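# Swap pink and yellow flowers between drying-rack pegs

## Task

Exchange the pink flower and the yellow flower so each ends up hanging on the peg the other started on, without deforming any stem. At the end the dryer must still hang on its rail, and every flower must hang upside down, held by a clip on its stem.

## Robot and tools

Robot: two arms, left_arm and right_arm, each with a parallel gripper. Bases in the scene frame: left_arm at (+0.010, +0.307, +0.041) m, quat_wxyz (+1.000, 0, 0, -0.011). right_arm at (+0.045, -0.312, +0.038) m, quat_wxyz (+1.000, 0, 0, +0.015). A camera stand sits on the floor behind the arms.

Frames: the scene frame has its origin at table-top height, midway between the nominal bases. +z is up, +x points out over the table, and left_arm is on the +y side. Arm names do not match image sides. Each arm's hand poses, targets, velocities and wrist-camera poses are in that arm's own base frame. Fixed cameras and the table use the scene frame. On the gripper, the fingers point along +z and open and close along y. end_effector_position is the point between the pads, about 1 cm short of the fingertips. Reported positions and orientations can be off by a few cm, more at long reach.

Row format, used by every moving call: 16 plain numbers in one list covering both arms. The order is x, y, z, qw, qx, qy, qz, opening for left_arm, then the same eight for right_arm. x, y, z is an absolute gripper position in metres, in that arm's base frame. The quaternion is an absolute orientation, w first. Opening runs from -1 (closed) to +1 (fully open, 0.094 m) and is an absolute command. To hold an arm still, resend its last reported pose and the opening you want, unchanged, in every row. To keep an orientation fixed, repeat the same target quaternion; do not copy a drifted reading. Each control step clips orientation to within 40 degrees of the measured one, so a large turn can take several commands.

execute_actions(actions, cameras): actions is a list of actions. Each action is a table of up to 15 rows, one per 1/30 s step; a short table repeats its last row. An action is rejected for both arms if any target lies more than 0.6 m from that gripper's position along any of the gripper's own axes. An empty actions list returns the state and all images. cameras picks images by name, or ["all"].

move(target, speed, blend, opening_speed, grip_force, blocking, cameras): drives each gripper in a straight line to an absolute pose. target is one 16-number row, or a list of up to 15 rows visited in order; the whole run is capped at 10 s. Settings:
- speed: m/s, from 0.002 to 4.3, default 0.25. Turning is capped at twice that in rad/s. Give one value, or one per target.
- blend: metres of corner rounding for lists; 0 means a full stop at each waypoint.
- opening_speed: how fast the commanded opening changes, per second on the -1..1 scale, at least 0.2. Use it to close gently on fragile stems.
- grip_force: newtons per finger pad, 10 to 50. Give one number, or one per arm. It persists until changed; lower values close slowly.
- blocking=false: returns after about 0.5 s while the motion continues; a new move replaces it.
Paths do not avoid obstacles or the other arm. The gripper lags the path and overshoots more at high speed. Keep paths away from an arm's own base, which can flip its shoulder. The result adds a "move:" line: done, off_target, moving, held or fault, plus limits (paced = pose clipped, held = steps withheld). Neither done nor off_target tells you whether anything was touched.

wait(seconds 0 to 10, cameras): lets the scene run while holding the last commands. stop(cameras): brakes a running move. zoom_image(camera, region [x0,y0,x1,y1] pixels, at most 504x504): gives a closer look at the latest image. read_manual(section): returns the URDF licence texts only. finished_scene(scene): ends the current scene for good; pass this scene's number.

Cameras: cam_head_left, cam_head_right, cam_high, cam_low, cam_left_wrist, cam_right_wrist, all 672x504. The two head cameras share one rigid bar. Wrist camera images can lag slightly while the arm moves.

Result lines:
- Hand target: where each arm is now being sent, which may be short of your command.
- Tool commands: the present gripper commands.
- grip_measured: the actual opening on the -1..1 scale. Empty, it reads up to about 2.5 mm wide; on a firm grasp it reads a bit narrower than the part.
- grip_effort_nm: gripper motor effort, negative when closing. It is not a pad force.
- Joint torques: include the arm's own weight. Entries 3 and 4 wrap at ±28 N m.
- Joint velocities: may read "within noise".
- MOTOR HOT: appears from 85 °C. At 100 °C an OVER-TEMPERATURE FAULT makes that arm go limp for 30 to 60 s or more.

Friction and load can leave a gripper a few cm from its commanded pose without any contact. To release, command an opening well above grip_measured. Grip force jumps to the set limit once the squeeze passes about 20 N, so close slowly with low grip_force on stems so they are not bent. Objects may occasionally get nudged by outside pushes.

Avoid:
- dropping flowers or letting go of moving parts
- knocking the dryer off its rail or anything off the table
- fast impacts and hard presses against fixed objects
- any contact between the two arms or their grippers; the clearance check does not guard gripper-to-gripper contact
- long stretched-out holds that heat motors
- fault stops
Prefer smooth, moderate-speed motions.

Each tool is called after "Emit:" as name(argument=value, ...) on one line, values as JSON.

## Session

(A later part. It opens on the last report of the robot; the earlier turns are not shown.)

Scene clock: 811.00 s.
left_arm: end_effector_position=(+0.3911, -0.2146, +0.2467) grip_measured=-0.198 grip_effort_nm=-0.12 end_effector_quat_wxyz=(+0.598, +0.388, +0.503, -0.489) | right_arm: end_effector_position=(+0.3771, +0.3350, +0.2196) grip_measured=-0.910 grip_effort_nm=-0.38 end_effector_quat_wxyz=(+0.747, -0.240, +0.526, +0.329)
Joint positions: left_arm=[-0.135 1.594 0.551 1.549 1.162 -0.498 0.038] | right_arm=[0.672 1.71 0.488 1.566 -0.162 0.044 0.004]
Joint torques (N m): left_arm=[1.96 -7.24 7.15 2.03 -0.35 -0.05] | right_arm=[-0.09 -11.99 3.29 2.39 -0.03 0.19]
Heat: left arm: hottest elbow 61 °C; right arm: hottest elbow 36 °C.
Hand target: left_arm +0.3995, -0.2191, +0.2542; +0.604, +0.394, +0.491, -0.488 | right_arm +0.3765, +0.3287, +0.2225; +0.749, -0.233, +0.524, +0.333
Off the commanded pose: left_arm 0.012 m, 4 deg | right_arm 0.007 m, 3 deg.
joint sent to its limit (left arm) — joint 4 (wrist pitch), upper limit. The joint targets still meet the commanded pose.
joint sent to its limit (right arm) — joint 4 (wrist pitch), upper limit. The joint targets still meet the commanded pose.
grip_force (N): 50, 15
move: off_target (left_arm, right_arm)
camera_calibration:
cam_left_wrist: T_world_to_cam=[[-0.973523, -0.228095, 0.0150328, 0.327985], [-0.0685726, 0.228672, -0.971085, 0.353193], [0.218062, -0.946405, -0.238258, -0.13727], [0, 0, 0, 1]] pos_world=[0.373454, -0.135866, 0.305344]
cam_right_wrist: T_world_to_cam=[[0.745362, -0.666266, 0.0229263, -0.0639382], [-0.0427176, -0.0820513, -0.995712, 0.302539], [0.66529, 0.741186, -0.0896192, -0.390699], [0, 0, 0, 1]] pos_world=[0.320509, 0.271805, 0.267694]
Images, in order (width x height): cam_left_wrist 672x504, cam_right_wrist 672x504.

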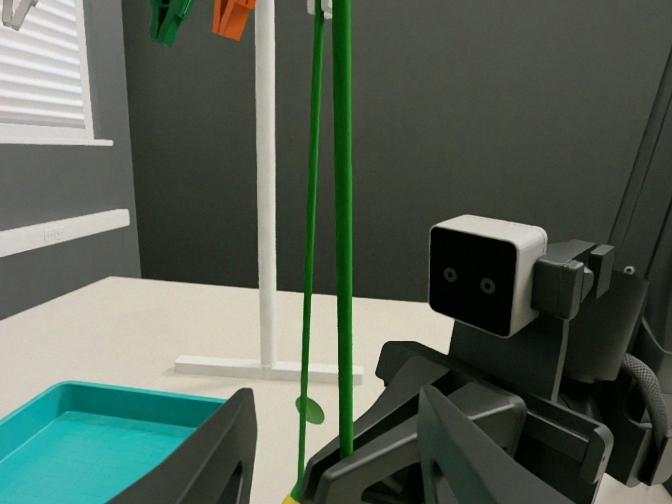

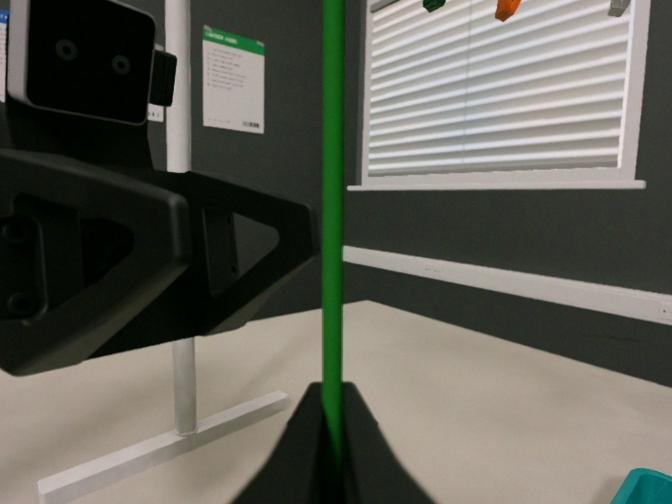

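Emit:
move(target=[0.4055, -0.2565, 0.2535, 0.6094, 0.3904, 0.4761, -0.4997, -0.2, 0.3764, 0.3286, 0.222, 0.7573, -0.2273, 0.5107, 0.3372, -1.0], speed=0.06, cameras=["cam_left_wrist", "cam_right_wrist"])

Emit:
zoom_image(camera="cam_left_wrist", region=[220, 250, 470, 500])

Scene clock: 818.83 s.
left_arm: end_effector_position=(+0.3971, -0.2510, +0.2459) grip_measured=-0.198 grip_effort_nm=-0.12 end_effector_quat_wxyz=(+0.598, +0.380, +0.492, -0.506) | right_arm: end_effector_position=(+0.3771, +0.3350, +0.2196) grip_measured=-0.910 grip_effort_nm=-0.39 end_effector_quat_wxyz=(+0.747, -0.240, +0.526, +0.329)
Joint positions: left_arm=[-0.23 1.643 0.591 1.549 1.078 -0.49 0.038] | right_arm=[0.672 1.71 0.488 1.566 -0.162 0.044 0.004]
Joint torques (N m): left_arm=[1.96 -7.82 7.04 2.03 -0.32 0.18] | right_arm=[-0.26 -11.99 3.23 2.44 -0.04 0.2]
Heat: left arm: hottest elbow 60 °C; right arm: hottest elbow 36 °C.
Hand target: left_arm +0.4050, -0.2563, +0.2534; +0.609, +0.390, +0.476, -0.500 | right_arm +0.3765, +0.3287, +0.2225; +0.749, -0.233, +0.524, +0.333
Off the commanded pose: left_arm 0.013 m, 3 deg | right_arm 0.007 m, 3 deg.
joint sent to its limit (right arm) — joint 4 (wrist pitch), upper limit. The joint targets still meet the commanded pose.
grip_force (N): 50, 15
move: off_target (left_arm, right_arm)
camera_calibration:
cam_left_wrist: T_world_to_cam=[[-0.977785, -0.207301, 0.0310315, 0.328549], [-0.0723307, 0.194738, -0.978185, 0.355967], [0.196736, -0.958699, -0.205406, -0.175802], [0, 0, 0, 1]] pos_world=[0.381584, -0.169753, 0.301896]
cam_right_wrist: T_world_to_cam=[[0.745362, -0.666266, 0.0229263, -0.0639382], [-0.0427176, -0.0820513, -0.995712, 0.302539], [0.66529, 0.741186, -0.0896192, -0.390699], [0, 0, 0, 1]] pos_world=[0.320509, 0.271805, 0.267694]
Images, in order (width x height): cam_left_wrist 672x504, cam_right_wrist 672x504.

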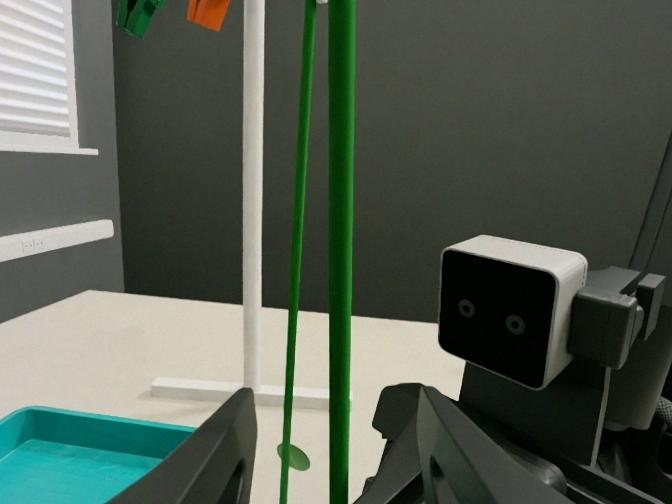

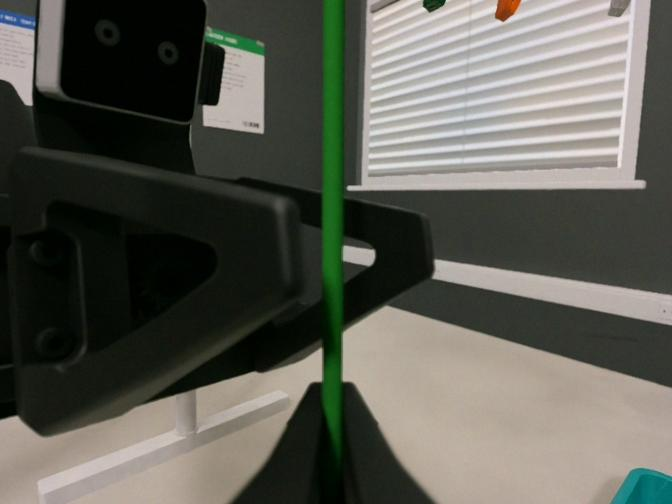

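Scaled by 2.016 from the camera's 672x504 image, which has a finer 960x720 frame.

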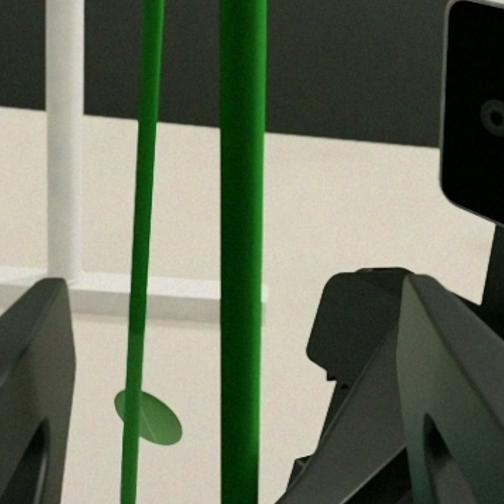

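Emit:
move(target=[0.4055, -0.2565, 0.2535, 0.6094, 0.3904, 0.4761, -0.4997, -1.0, 0.3764, 0.3286, 0.222, 0.7573, -0.2273, 0.5107, 0.3372, -1.0], speed=0.06, grip_force=[18, 15], cameras=["cam_left_wrist", "cam_right_wrist"])

Scene clock: 824.93 s.
left_arm: end_effector_position=(+0.3972, -0.2510, +0.2460) grip_measured=-0.923 grip_effort_nm=-0.46 end_effector_quat_wxyz=(+0.598, +0.381, +0.492, -0.505) | right_arm: end_effector_position=(+0.3771, +0.3350, +0.2196) grip_measured=-0.910 grip_effort_nm=-0.39 end_effector_quat_wxyz=(+0.747, -0.240, +0.526, +0.329)
Joint positions: left_arm=[-0.23 1.643 0.591 1.549 1.078 -0.489 0.004] | right_arm=[0.672 1.71 0.488 1.566 -0.162 0.044 0.004]
Joint torques (N m): left_arm=[2.02 -7.82 7.13 2.02 -0.32 0.18] | right_arm=[-0.26 -12.04 3.28 2.41 -0.05 0.2]
Heat: left arm: hottest elbow 58 °C; right arm: hottest elbow 36 °C.
Hand target: left_arm +0.4051, -0.2563, +0.2534; +0.609, +0.390, +0.476, -0.500 | right_arm +0.3764, +0.3288, +0.2225; +0.749, -0.233, +0.524, +0.333
Off the commanded pose: left_arm 0.012 m, 3 deg | right_arm 0.007 m, 3 deg.
joint sent to its limit (right arm) — joint 4 (wrist pitch), upper limit. The joint targets still meet the commanded pose.
grip_force (N): 18, 15
move: off_target (left_arm, right_arm)
camera_calibration:
cam_left_wrist: T_world_to_cam=[[-0.977763, -0.207623, 0.0295477, 0.32891], [-0.070949, 0.194902, -0.978253, 0.355604], [0.197349, -0.958596, -0.205298, -0.176127], [0, 0, 0, 1]] pos_world=[0.381584, -0.169853, 0.301994]
cam_right_wrist: T_world_to_cam=[[0.745443, -0.666185, 0.0226321, -0.0639742], [-0.0429233, -0.0818572, -0.995719, 0.302546], [0.665186, 0.741281, -0.0896147, -0.390619], [0, 0, 0, 1]] pos_world=[0.320509, 0.271705, 0.267694]
Images, in order (width x height): cam_left_wrist 672x504, cam_right_wrist 672x504.

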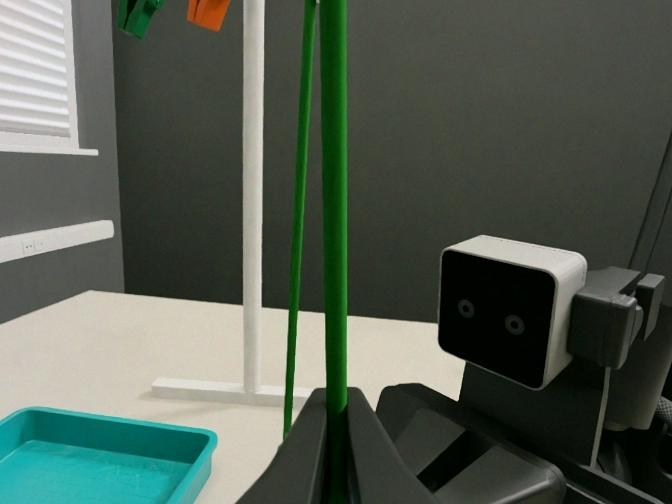

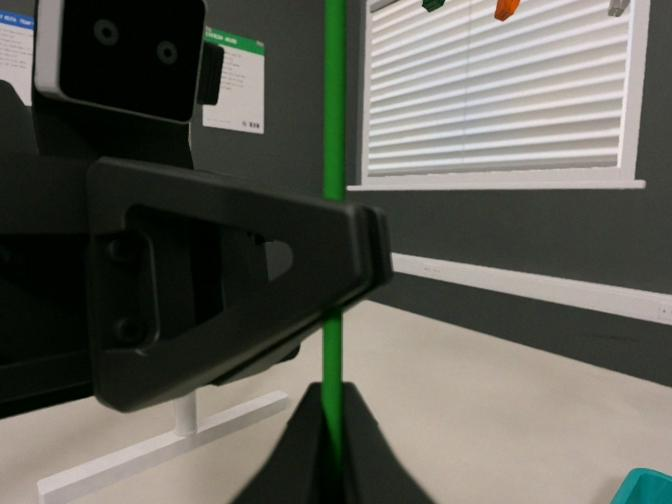

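Emit:
move(target=[[0.4055, -0.2565, 0.2535, 0.6094, 0.3904, 0.4761, -0.4997, -1.0, 0.3764, 0.3286, 0.222, 0.7573, -0.2273, 0.5107, 0.3372, -0.3], [0.4055, -0.2565, 0.2535, 0.6094, 0.3904, 0.4761, -0.4997, -1.0, 0.325, 0.270, 0.212, 0.7573, -0.2273, 0.5107, 0.3372, -0.3], [0.4055, -0.2565, 0.2535, 0.6094, 0.3904, 0.4761, -0.4997, -1.0, 0.310, 0.180, 0.32, 0.7573, -0.2273, 0.5107, 0.3372, 0.0], [0.4055, -0.2565, 0.2535, 0.6094, 0.3904, 0.4761, -0.4997, -1.0, 0.373, 0.143, 0.42, 0.7424, -0.2424, 0.5199, 0.3462, 0.0]], speed=[0.08, 0.1, 0.2, 0.2], blend=[0, 0.02, 0.03, 0], cameras=["cam_left_wrist", "cam_right_wrist", "cam_low", "cam_head_left"])

Scene clock: 838.37 s.
left_arm: end_effector_position=(+0.3972, -0.2510, +0.2460) grip_measured=-0.923 grip_effort_nm=-0.47 end_effector_quat_wxyz=(+0.598, +0.381, +0.492, -0.505) | right_arm: end_effector_position=(+0.3644, +0.1445, +0.3952) grip_measured=-0.001 grip_effort_nm=0.08 end_effector_quat_wxyz=(+0.734, -0.242, +0.532, +0.346)
Joint positions: left_arm=[-0.23 1.643 0.591 1.549 1.078 -0.489 0.004] | right_arm=[0.074 0.921 0.475 0.892 -0.743 0.325 0.047]
Joint torques (N m): left_arm=[2.02 -7.82 7.15 2.02 -0.32 0.18] | right_arm=[0.09 -2.02 12.37 1.28 0.11 0.2]
Heat: left arm: hottest elbow 56 °C; right arm: hottest elbow 36 °C.
Hand target: left_arm +0.4050, -0.2563, +0.2534; +0.609, +0.390, +0.476, -0.500 | right_arm +0.3715, +0.1426, +0.4197; +0.743, -0.243, +0.520, +0.346
Off the commanded pose: left_arm 0.012 m, 3 deg | right_arm 0.026 m, 2 deg.
grip_force (N): 18, 15
move: off_target (left_arm, right_arm); blend cut to 0 m at target 3
camera_calibration:
cam_left_wrist: T_world_to_cam=[[-0.977761, -0.207678, 0.0292169, 0.329], [-0.0706452, 0.194976, -0.978261, 0.355503], [0.197467, -0.958569, -0.205311, -0.176164], [0, 0, 0, 1]] pos_world=[0.381584, -0.169853, 0.301994]
cam_right_wrist: T_world_to_cam=[[0.767395, -0.641172, -0.00182907, -0.187285], [-0.0687823, -0.079486, -0.99446, 0.469904], [0.637475, 0.763269, -0.105098, -0.212217], [0, 0, 0, 1]] pos_world=[0.311326, 0.0792474, 0.444655]
Images, in order (width x height): cam_head_left 672x504, cam_low 672x504, cam_left_wrist 672x504, cam_right_wrist 672x504.

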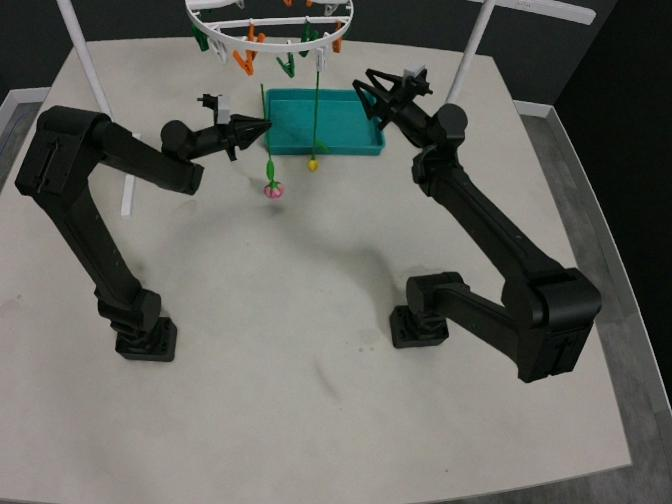

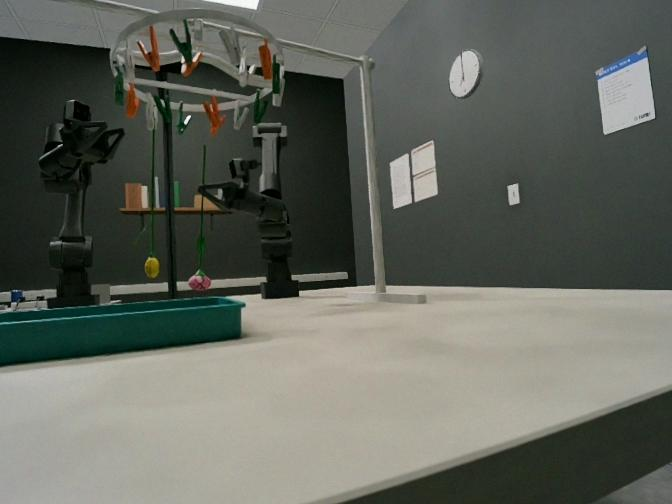

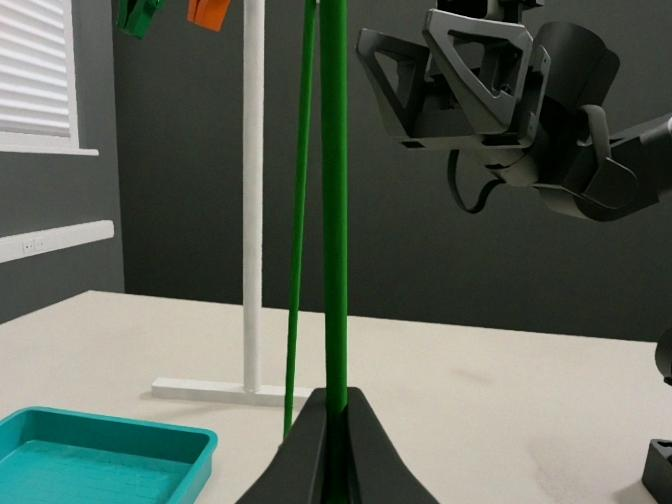

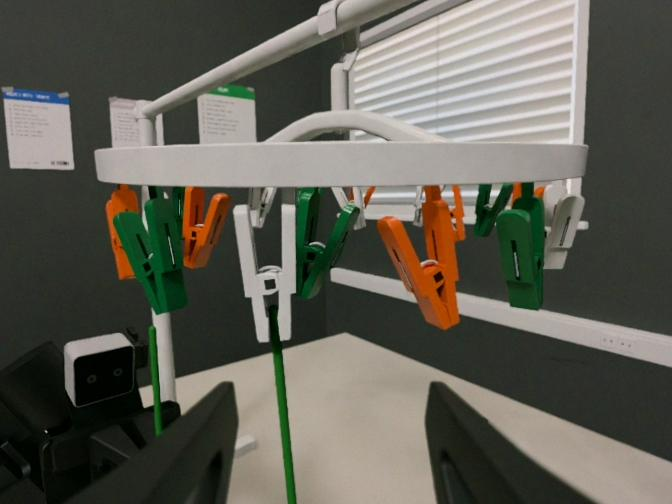

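Emit:
move(target=[0.4055, -0.2565, 0.2535, 0.6094, 0.3904, 0.4761, -0.4997, -1.0, 0.405, 0.122, 0.448, 0.7323, -0.2522, 0.5127, 0.3602, 0.0], speed=0.12, grip_force=[18, 50], cameras=["cam_right_wrist"])

Scene clock: 858.67 s.
left_arm: end_effector_position=(+0.3972, -0.2510, +0.2460) grip_measured=-0.923 grip_effort_nm=-0.47 end_effector_quat_wxyz=(+0.598, +0.381, +0.492, -0.505) | right_arm: end_effector_position=(+0.3971, +0.1248, +0.4204) grip_measured=-0.001 grip_effort_nm=0.08 end_effector_quat_wxyz=(+0.722, -0.248, +0.533, +0.365)
Joint positions: left_arm=[-0.23 1.643 0.591 1.549 1.078 -0.489 0.004] | right_arm=[-0.016 1.019 0.596 0.916 -0.858 0.418 0.047]
Joint torques (N m): left_arm=[2.02 -7.88 7.12 2 -0.31 0.17] | right_arm=[-0.03 -3.43 12.52 2.03 0.16 0.19]
Heat: left arm: hottest elbow 54 °C; right arm: hottest elbow 39 °C.
Hand target: left_arm +0.4050, -0.2563, +0.2534; +0.609, +0.390, +0.476, -0.500 | right_arm +0.4034, +0.1217, +0.4473; +0.735, -0.253, +0.515, +0.361
Off the commanded pose: left_arm 0.012 m, 3 deg | right_arm 0.029 m, 3 deg.
grip_force (N): 18, 50
move: off_target (left_arm, right_arm)
camera_calibration:
cam_right_wrist: T_world_to_cam=[[0.793335, -0.60843, -0.0208062, -0.231421], [-0.0855186, -0.0775401, -0.993315, 0.501556], [0.602749, 0.78981, -0.113547, -0.201333], [0, 0, 0, 1]] pos_world=[0.347841, 0.057102, 0.470527]
Images, in order (width x height): cam_right_wrist 672x504.

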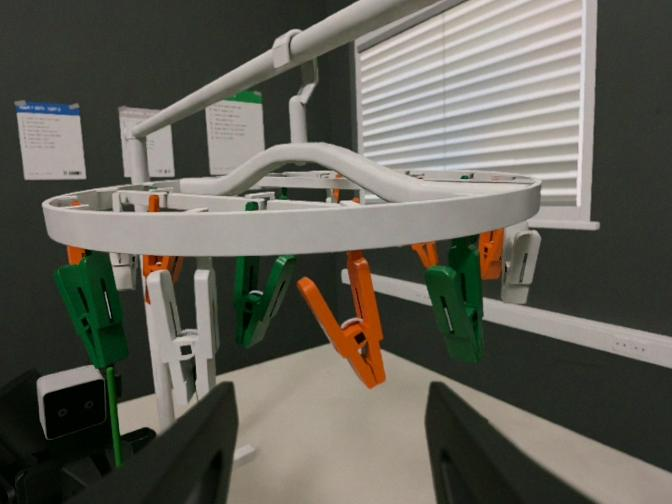

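Emit:
move(target=[0.4055, -0.2565, 0.2535, 0.6094, 0.3904, 0.4761, -0.4997, -1.0, 0.4446, 0.1659, 0.460, 0.7323, -0.2522, 0.5127, 0.3602, 0.2], speed=0.1, cameras=["cam_right_wrist"])

Scene clock: 870.47 s.
left_arm: end_effector_position=(+0.3972, -0.2510, +0.2460) grip_measured=-0.923 grip_effort_nm=-0.47 end_effector_quat_wxyz=(+0.598, +0.381, +0.492, -0.505) | right_arm: end_effector_position=(+0.4366, +0.1605, +0.4358) grip_measured=+0.199 grip_effort_nm=0.08 end_effector_quat_wxyz=(+0.724, -0.241, +0.532, +0.368)
Joint positions: left_arm=[-0.23 1.643 0.591 1.549 1.078 -0.489 0.004] | right_arm=[0.096 1.121 0.709 0.861 -0.749 0.362 0.056]
Joint torques (N m): left_arm=[1.96 -7.88 7.13 2.02 -0.31 0.18] | right_arm=[1.26 -5.71 12.66 1.28 0.28 -0.12]
Heat: left arm: hottest elbow 53 °C; right arm: hottest elbow 42 °C.
Hand target: left_arm +0.4050, -0.2563, +0.2534; +0.609, +0.390, +0.476, -0.500 | right_arm +0.4430, +0.1653, +0.4596; +0.735, -0.253, +0.514, +0.362
Off the commanded pose: left_arm 0.012 m, 3 deg | right_arm 0.026 m, 3 deg.
grip_force (N): 18, 50
move: off_target (left_arm, right_arm)
camera_calibration:
cam_right_wrist: T_world_to_cam=[[0.791392, -0.610466, -0.0320778, -0.234698], [-0.0886265, -0.062657, -0.994092, 0.52226], [0.60485, 0.78956, -0.10369, -0.256785], [0, 0, 0, 1]] pos_world=[0.387341, 0.0921946, 0.48502]
Images, in order (width x height): cam_right_wrist 672x504.

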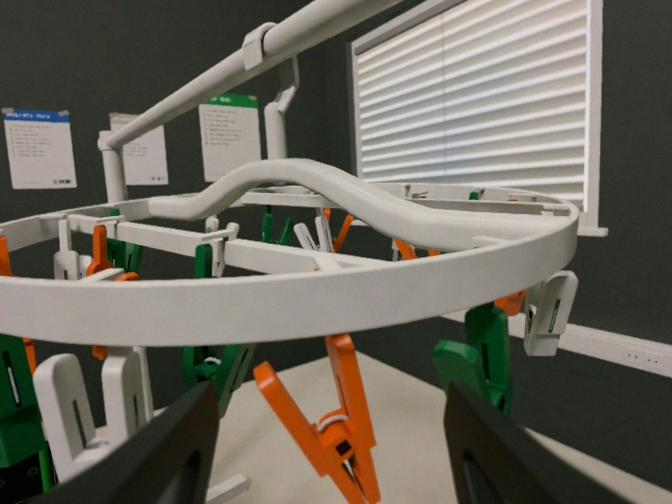

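Emit:
move(target=[0.4055, -0.2565, 0.2535, 0.6094, 0.3904, 0.4761, -0.4997, -1.0, 0.4619, 0.1932, 0.460, 0.7323, -0.2522, 0.5127, 0.3602, 0.2], speed=0.06, cameras=["cam_right_wrist"])

Scene clock: 876.07 s.
left_arm: end_effector_position=(+0.3972, -0.2510, +0.2460) grip_measured=-0.923 grip_effort_nm=-0.47 end_effector_quat_wxyz=(+0.598, +0.381, +0.492, -0.505) | right_arm: end_effector_position=(+0.4537, +0.1872, +0.4360) grip_measured=+0.199 grip_effort_nm=0.08 end_effector_quat_wxyz=(+0.723, -0.242, +0.532, +0.368)
Joint positions: left_arm=[-0.23 1.643 0.591 1.549 1.078 -0.489 0.004] | right_arm=[0.165 1.177 0.757 0.843 -0.687 0.321 0.056]
Joint torques (N m): left_arm=[1.96 -7.82 7.13 2.03 -0.31 0.17] | right_arm=[1.38 -6.71 12.71 1.26 0.25 -0.15]
Heat: left arm: hottest elbow 52 °C; right arm: hottest elbow 42 °C.
Hand target: left_arm +0.4050, -0.2563, +0.2534; +0.609, +0.390, +0.476, -0.500 | right_arm +0.4603, +0.1926, +0.4594; +0.735, -0.253, +0.515, +0.362
Off the commanded pose: left_arm 0.012 m, 3 deg | right_arm 0.026 m, 3 deg.
grip_force (N): 18, 50
move: off_target (left_arm, right_arm)
camera_calibration:
cam_right_wrist: T_world_to_cam=[[0.791763, -0.61008, -0.0302495, -0.23294], [-0.0880164, -0.0649425, -0.994, 0.525834], [0.604454, 0.789674, -0.105116, -0.287408], [0, 0, 0, 1]] pos_world=[0.404441, 0.118996, 0.485421]
Images, in order (width x height): cam_right_wrist 672x504.

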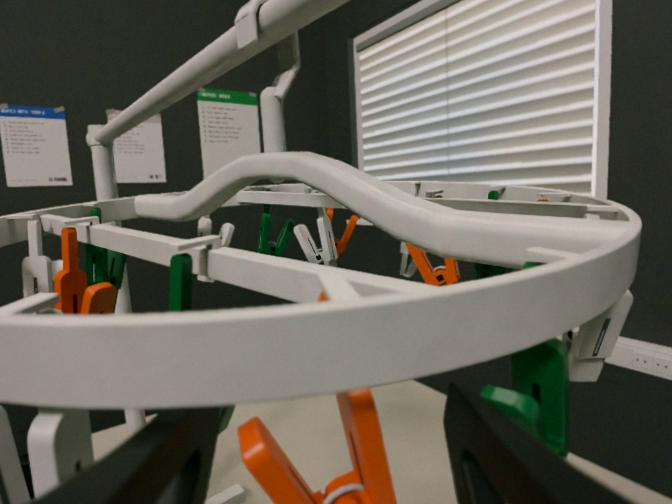

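Emit:
move(target=[0.4055, -0.2565, 0.2535, 0.6094, 0.3904, 0.4761, -0.4997, -1.0, 0.4600, 0.1925, 0.424, 0.7323, -0.2522, 0.5127, 0.3602, 0.2], speed=0.05, cameras=["cam_right_wrist"])

Scene clock: 881.37 s.
left_arm: end_effector_position=(+0.3972, -0.2510, +0.2460) grip_measured=-0.923 grip_effort_nm=-0.47 end_effector_quat_wxyz=(+0.598, +0.381, +0.492, -0.505) | right_arm: end_effector_position=(+0.4592, +0.1881, +0.4322) grip_measured=+0.199 grip_effort_nm=0.08 end_effector_quat_wxyz=(+0.736, -0.248, +0.515, +0.364)
Joint positions: left_arm=[-0.23 1.643 0.591 1.549 1.078 -0.489 0.004] | right_arm=[0.165 1.221 0.757 0.93 -0.687 0.319 0.056]
Joint torques (N m): left_arm=[1.96 -7.88 7.13 2.03 -0.32 0.17] | right_arm=[1.32 -7.3 7.69 2.09 0.23 -0.12]
Heat: left arm: hottest elbow 52 °C; right arm: hottest elbow 44 °C.
Hand target: left_arm +0.4050, -0.2563, +0.2534; +0.609, +0.390, +0.476, -0.500 | right_arm +0.4598, +0.1925, +0.4241; +0.735, -0.253, +0.515, +0.362
Off the commanded pose: left_arm 0.012 m, 3 deg | right_arm 0.009 m, 1 deg.
grip_force (N): 18, 50
move: off_target (left_arm)
camera_calibration:
cam_right_wrist: T_world_to_cam=[[0.792016, -0.610499, 0.000898161, -0.250365], [-0.0442994, -0.058938, -0.997278, 0.502696], [0.60889, 0.789821, -0.0737246, -0.307555], [0, 0, 0, 1]] pos_world=[0.407829, 0.119694, 0.478878]
Images, in order (width x height): cam_right_wrist 672x504.

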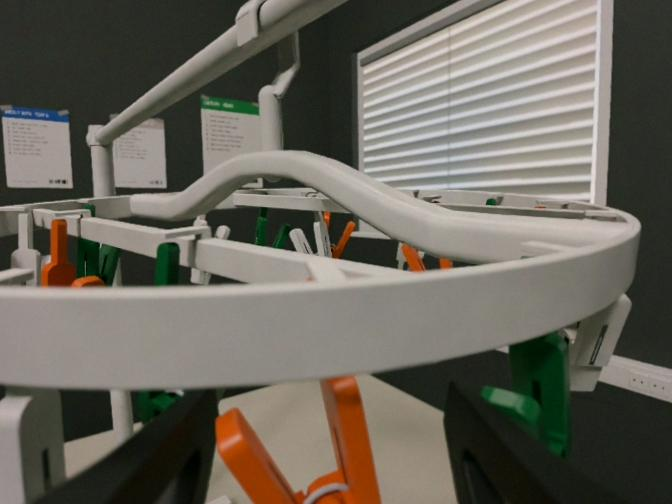

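Emit:
move(target=[0.4055, -0.2565, 0.2535, 0.6094, 0.3904, 0.4761, -0.4997, -1.0, 0.4570, 0.1885, 0.424, 0.7323, -0.2522, 0.5127, 0.3602, -0.85], speed=0.05, opening_speed=0.5, cameras=["cam_right_wrist", "cam_low"])

Emit:
zoom_image(camera="cam_low", region=[100, 80, 210, 190])

Emit:
zoom_image(camera="cam_right_wrist", region=[230, 360, 440, 504])

Scene clock: 889.57 s.
left_arm: end_effector_position=(+0.3972, -0.2510, +0.2460) grip_measured=-0.923 grip_effort_nm=-0.47 end_effector_quat_wxyz=(+0.598, +0.381, +0.492, -0.505) | right_arm: end_effector_position=(+0.4577, +0.1888, +0.4333) grip_measured=-0.586 grip_effort_nm=-0.94 end_effector_quat_wxyz=(+0.737, -0.252, +0.511, +0.364)
Joint positions: left_arm=[-0.23 1.643 0.591 1.549 1.078 -0.489 0.004] | right_arm=[0.165 1.221 0.757 0.937 -0.694 0.319 0.019]
Joint torques (N m): left_arm=[2.02 -7.82 7.15 2.02 -0.31 0.17] | right_arm=[0.73 -8.12 7.12 1.94 0.16 -0.08]
Heat: left arm: hottest elbow 52 °C; right arm: hottest elbow 44 °C.
Hand target: left_arm +0.4050, -0.2563, +0.2534; +0.609, +0.390, +0.476, -0.500 | right_arm +0.4569, +0.1886, +0.4241; +0.735, -0.253, +0.515, +0.362
Off the commanded pose: left_arm 0.012 m, 3 deg | right_arm 0.009 m, 1 deg.
grip_force (N): 18, 50
move: off_target (left_arm)
camera_calibration:
cam_right_wrist: T_world_to_cam=[[0.795502, -0.605894, 0.00831145, -0.254453], [-0.035891, -0.0608061, -0.997504, 0.500379], [0.604887, 0.793218, -0.0701175, -0.307415], [0, 0, 0, 1]] pos_world=[0.406328, 0.120102, 0.479689]
Images, in order (width x height): cam_low 672x504, cam_right_wrist 672x504.

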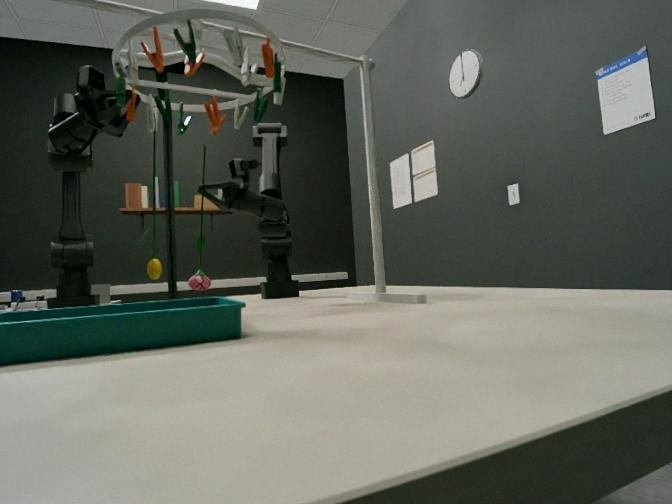

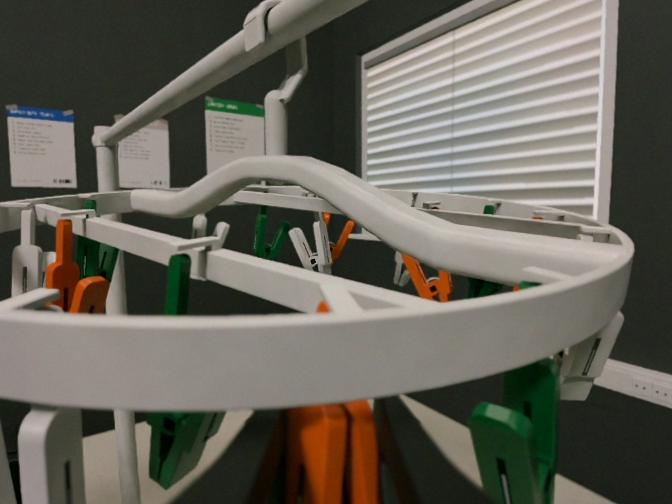

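Scaled by 4.582 from the camera's 672x504 image, which has a finer 960x720 frame.

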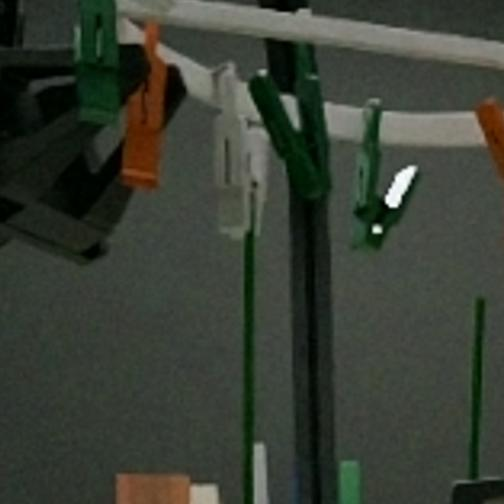

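Scaled by 2.400 from the camera's 672x504 image, which has a finer 960x720 frame.

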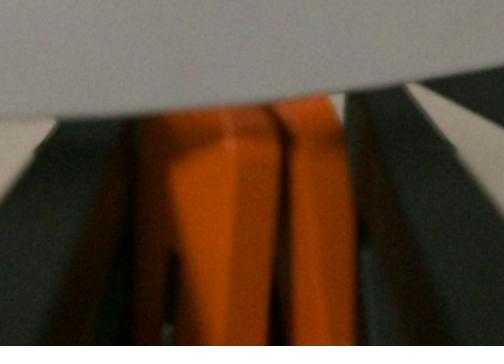

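Emit:
move(target=[[0.456, -0.269, 0.2445, 0.6010, 0.3990, 0.4866, -0.4928, -1.0, 0.4570, 0.1885, 0.424, 0.7323, -0.2522, 0.5127, 0.3602, -0.85], [0.5275, -0.328, 0.2445, 0.6010, 0.3990, 0.4866, -0.4928, -1.0, 0.4570, 0.1885, 0.424, 0.7323, -0.2522, 0.5127, 0.3602, -0.85], [0.4935, -0.4100, 0.2445, 0.6010, 0.3990, 0.4866, -0.4928, -1.0, 0.4570, 0.1885, 0.424, 0.7323, -0.2522, 0.5127, 0.3602, -0.85]], speed=0.1, blend=[0.03, 0.03, 0], cameras=["cam_left_wrist", "cam_low", "cam_head_left", "cam_high"])

Emit:
zoom_image(camera="cam_low", region=[80, 80, 190, 190])

Emit:
zoom_image(camera="cam_left_wrist", region=[220, 0, 460, 240])

Scene clock: 927.30 s.
left_arm: end_effector_position=(+0.4828, -0.4022, +0.2352) grip_measured=-0.923 grip_effort_nm=-0.47 end_effector_quat_wxyz=(+0.592, +0.395, +0.497, -0.497) | right_arm: end_effector_position=(+0.4577, +0.1888, +0.4333) grip_measured=-0.602 grip_effort_nm=-1.03 end_effector_quat_wxyz=(+0.737, -0.252, +0.511, +0.364)
Joint positions: left_arm=[-0.482 1.856 0.972 1.188 0.865 -0.262 0.004] | right_arm=[0.165 1.221 0.757 0.937 -0.694 0.319 0.019]
Joint torques (N m): left_arm=[2.32 -12.45 9.05 1.33 -0.21 0.21] | right_arm=[0.56 -8.06 7.13 1.98 0.15 -0.07]
Heat: left arm: hottest elbow 51 °C; right arm: hottest elbow 43 °C.
Hand target: left_arm +0.4928, -0.4095, +0.2445; +0.601, +0.399, +0.487, -0.493 | right_arm +0.4569, +0.1886, +0.4241; +0.735, -0.253, +0.515, +0.362
Off the commanded pose: left_arm 0.016 m, 2 deg | right_arm 0.009 m, 1 deg.
grip_force (N): 18, 50
move: off_target (left_arm); blend cut to 0.0266 m at target 1
camera_calibration:
cam_left_wrist: T_world_to_cam=[[-0.979216, -0.202286, 0.0147096, 0.387841], [-0.0618959, 0.228981, -0.971461, 0.388318], [0.193144, -0.952181, -0.236743, -0.328161], [0, 0, 0, 1]] pos_world=[0.467198, -0.322932, 0.293841]
Images, in order (width x height): cam_head_left 672x504, cam_high 672x504, cam_low 672x504, cam_left_wrist 672x504.

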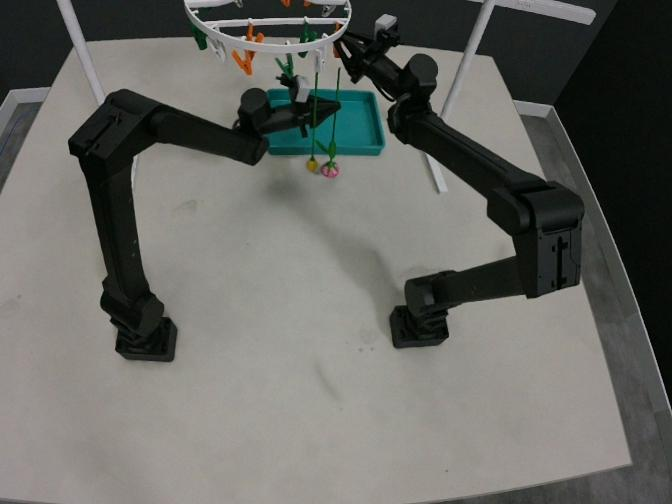

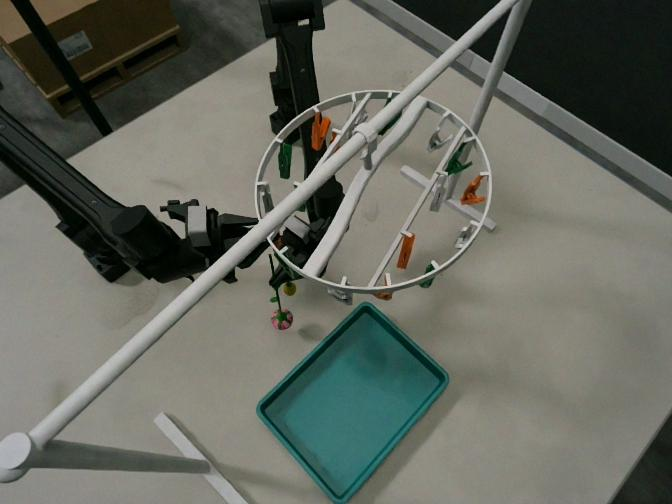

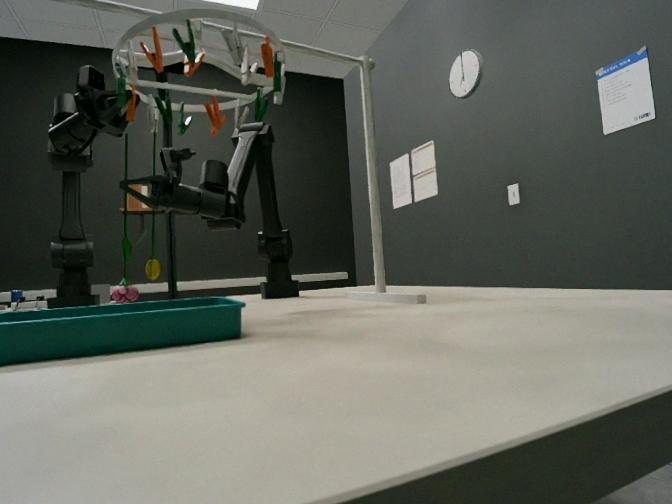

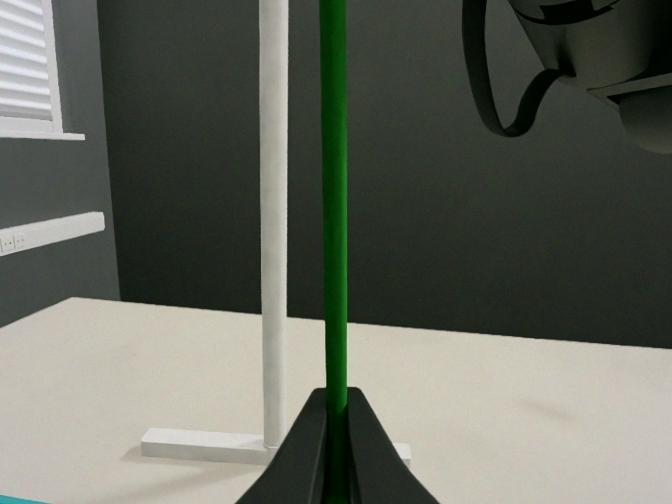

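Scaled by 4.582 from the camera's 672x504 image, which has a finer 960x720 frame.

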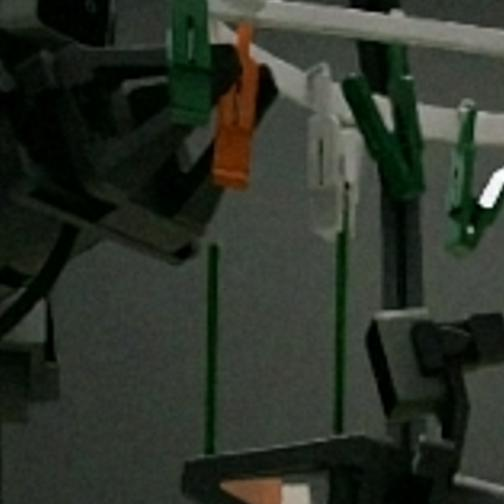

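Scaled by 2.100 from the camera's 672x504 image, which has a finer 960x720 frame.

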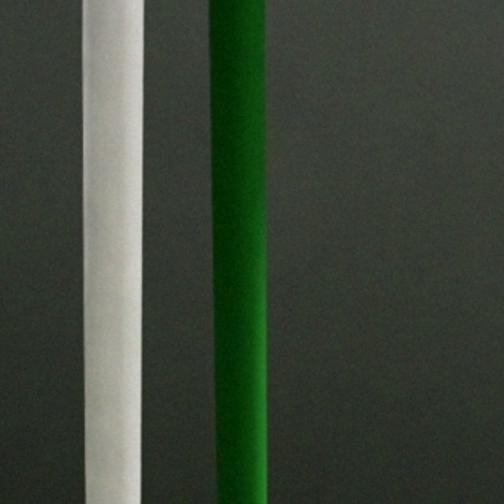

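Emit:
zoom_image(camera="cam_low", region=[110, 85, 155, 140])

Emit:
zoom_image(camera="cam_high", region=[220, 200, 340, 340])

Emit:
zoom_image(camera="cam_head_left", region=[290, 10, 400, 120])

Scaled by 9.164 from the camera's 672x504 image, which has a finer 960x720 frame.

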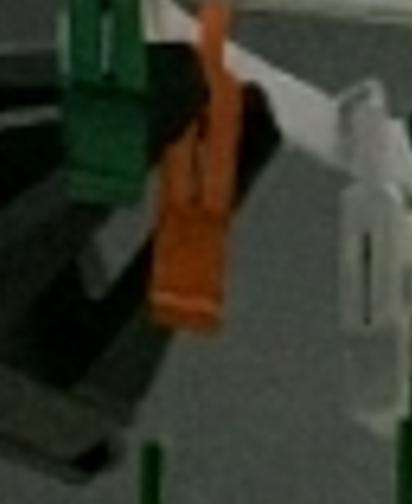

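Scaled by 3.600 from the camera's 672x504 image, which has a finer 960x720 frame.

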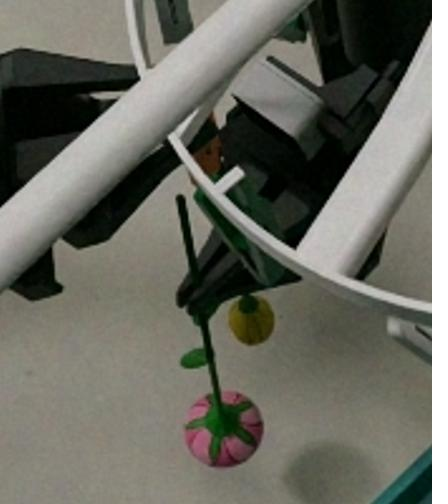

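Scaled by 4.582 from the camera's 672x504 image, which has a finer 960x720 frame.

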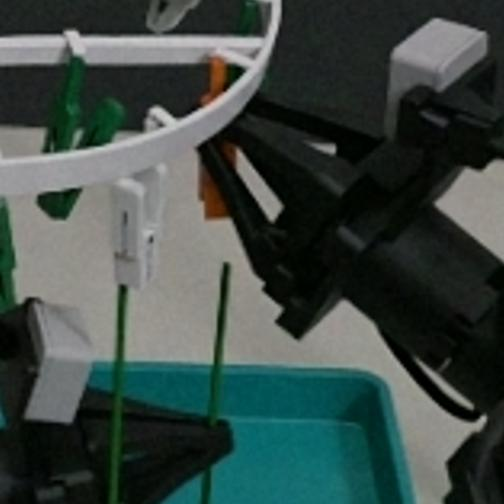

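Emit:
zoom_image(camera="cam_high", region=[255, 225, 305, 275])

Emit:
zoom_image(camera="cam_head_left", region=[320, 15, 360, 80])

Scaled by 10.080 from the camera's 672x504 image, which has a finer 960x720 frame.

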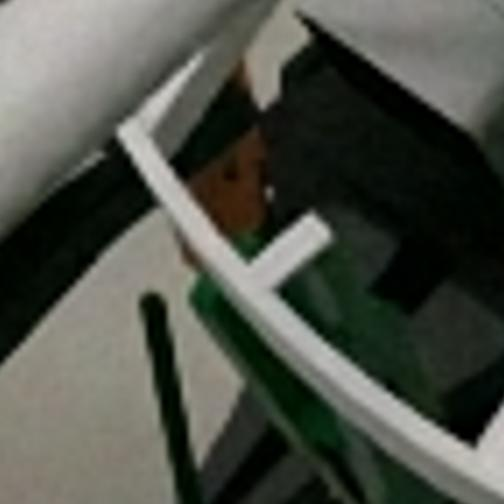

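Scaled by 7.754 from the camera's 672x504 image, which has a finer 960x720 frame.

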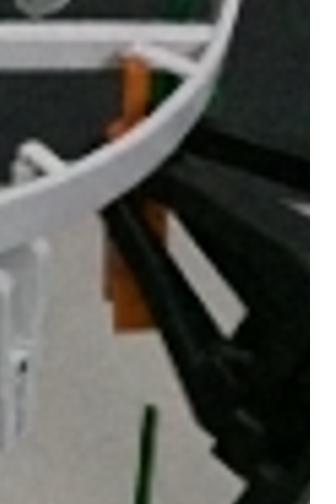

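Emit:
move(target=[0.4995, -0.4030, 0.2625, 0.6010, 0.3990, 0.4866, -0.4928, -1.0, 0.4570, 0.1885, 0.424, 0.7323, -0.2522, 0.5127, 0.3602, -0.85], speed=0.05, cameras=["cam_low", "cam_head_left", "cam_high", "cam_head_right"])

Emit:
zoom_image(camera="cam_low", region=[110, 85, 155, 140])

Emit:
zoom_image(camera="cam_high", region=[255, 225, 305, 275])

Emit:
zoom_image(camera="cam_head_left", region=[320, 15, 360, 80])

Emit:
zoom_image(camera="cam_head_right", region=[300, 15, 340, 80])

Scene clock: 993.97 s.
left_arm: end_effector_position=(+0.4873, -0.4030, +0.2330) grip_measured=-0.923 grip_effort_nm=-0.47 end_effector_quat_wxyz=(+0.582, +0.395, +0.506, -0.499) | right_arm: end_effector_position=(+0.4577, +0.1888, +0.4333) grip_measured=-0.602 grip_effort_nm=-1.03 end_effector_quat_wxyz=(+0.737, -0.252, +0.511, +0.364)
Joint positions: left_arm=[-0.477 1.856 0.984 1.148 0.876 -0.261 0.004] | right_arm=[0.165 1.221 0.757 0.937 -0.694 0.319 0.019]
Joint torques (N m): left_arm=[3.25 -15.03 9.16 1.39 0.01 0.09] | right_arm=[0.67 -7.88 7.13 1.98 0.16 -0.07]
Heat: left arm: hottest elbow 56 °C; right arm: hottest elbow 42 °C.
Hand target: left_arm +0.4982, -0.4021, +0.2625; +0.601, +0.399, +0.487, -0.493 | right_arm +0.4569, +0.1886, +0.4241; +0.735, -0.253, +0.515, +0.362
Off the commanded pose: left_arm 0.032 m, 3 deg | right_arm 0.009 m, 1 deg.
grip_force (N): 18, 50
move: off_target (left_arm)
Images, in order (width x height): cam_head_left 672x504, cam_head_right 672x504, cam_high 672x504, cam_low 672x504.

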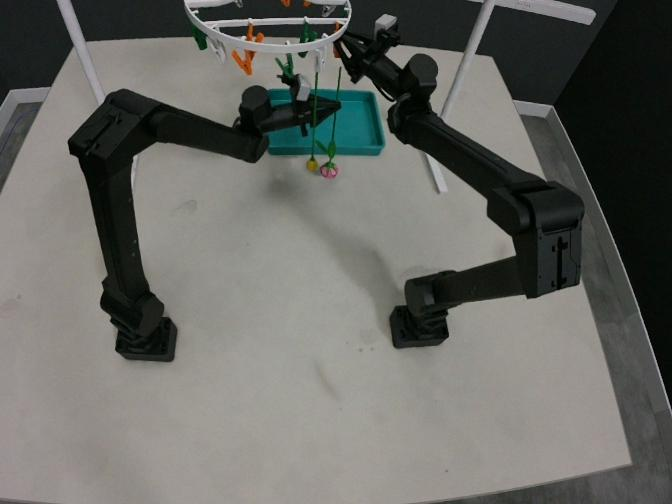

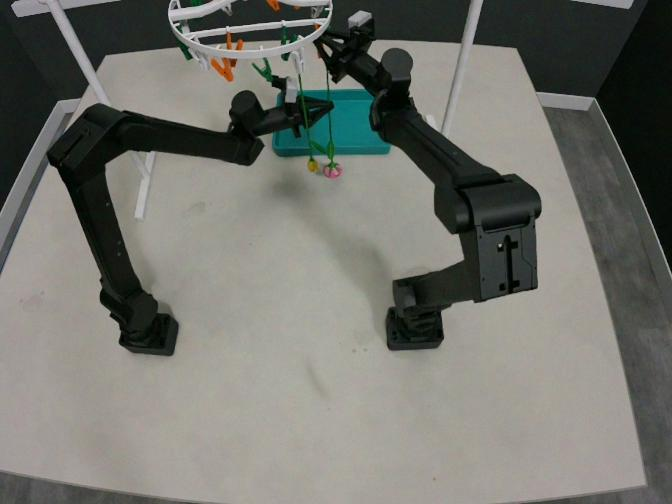

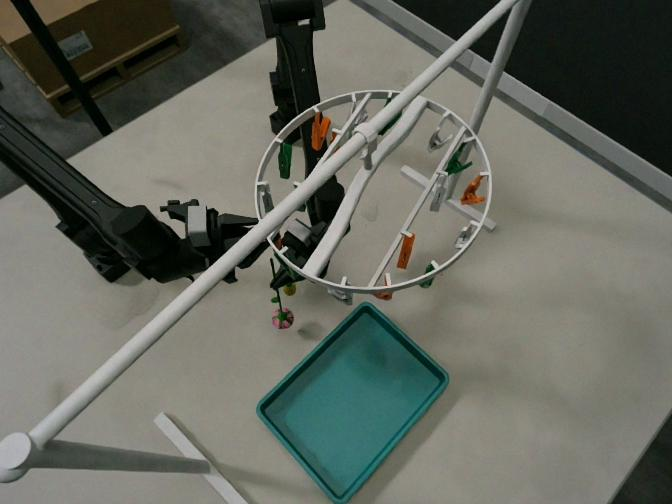

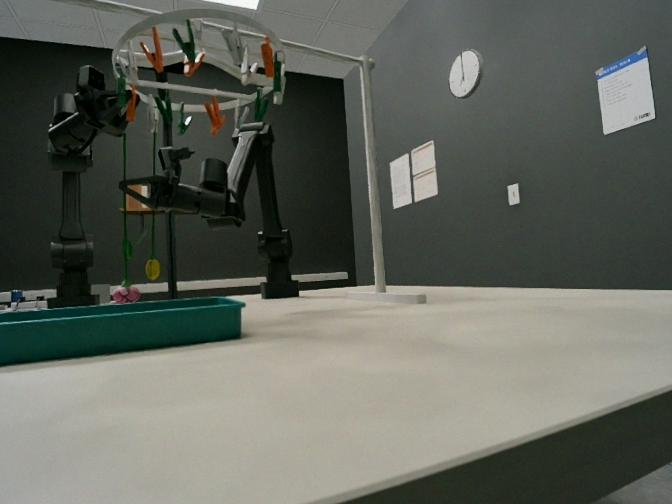

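Scaled by 9.164 from the camera's 672x504 image, which has a finer 960x720 frame.

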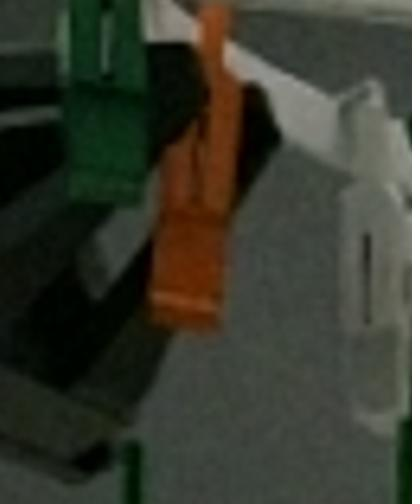

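Scaled by 10.080 from the camera's 672x504 image, which has a finer 960x720 frame.

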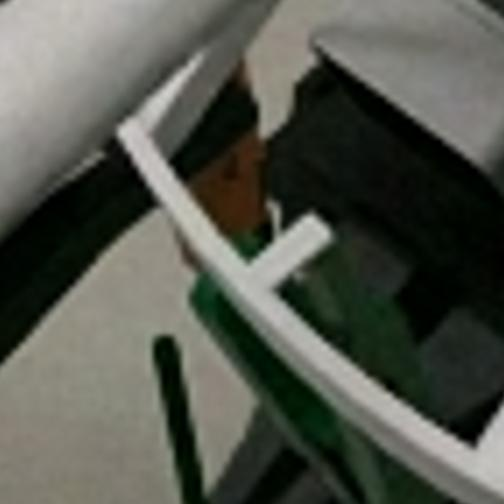

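Scaled by 7.754 from the camera's 672x504 image, which has a finer 960x720 frame.

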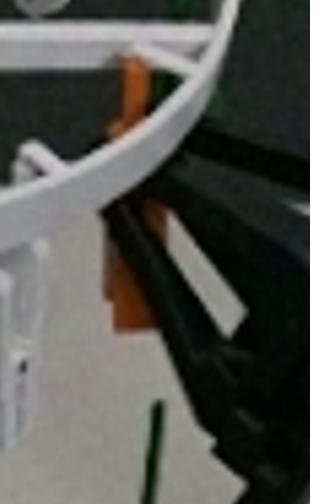

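Scaled by 7.754 from the camera's 672x504 image, which has a finer 960x720 frame.

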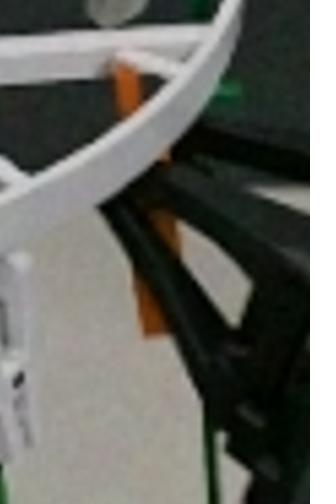

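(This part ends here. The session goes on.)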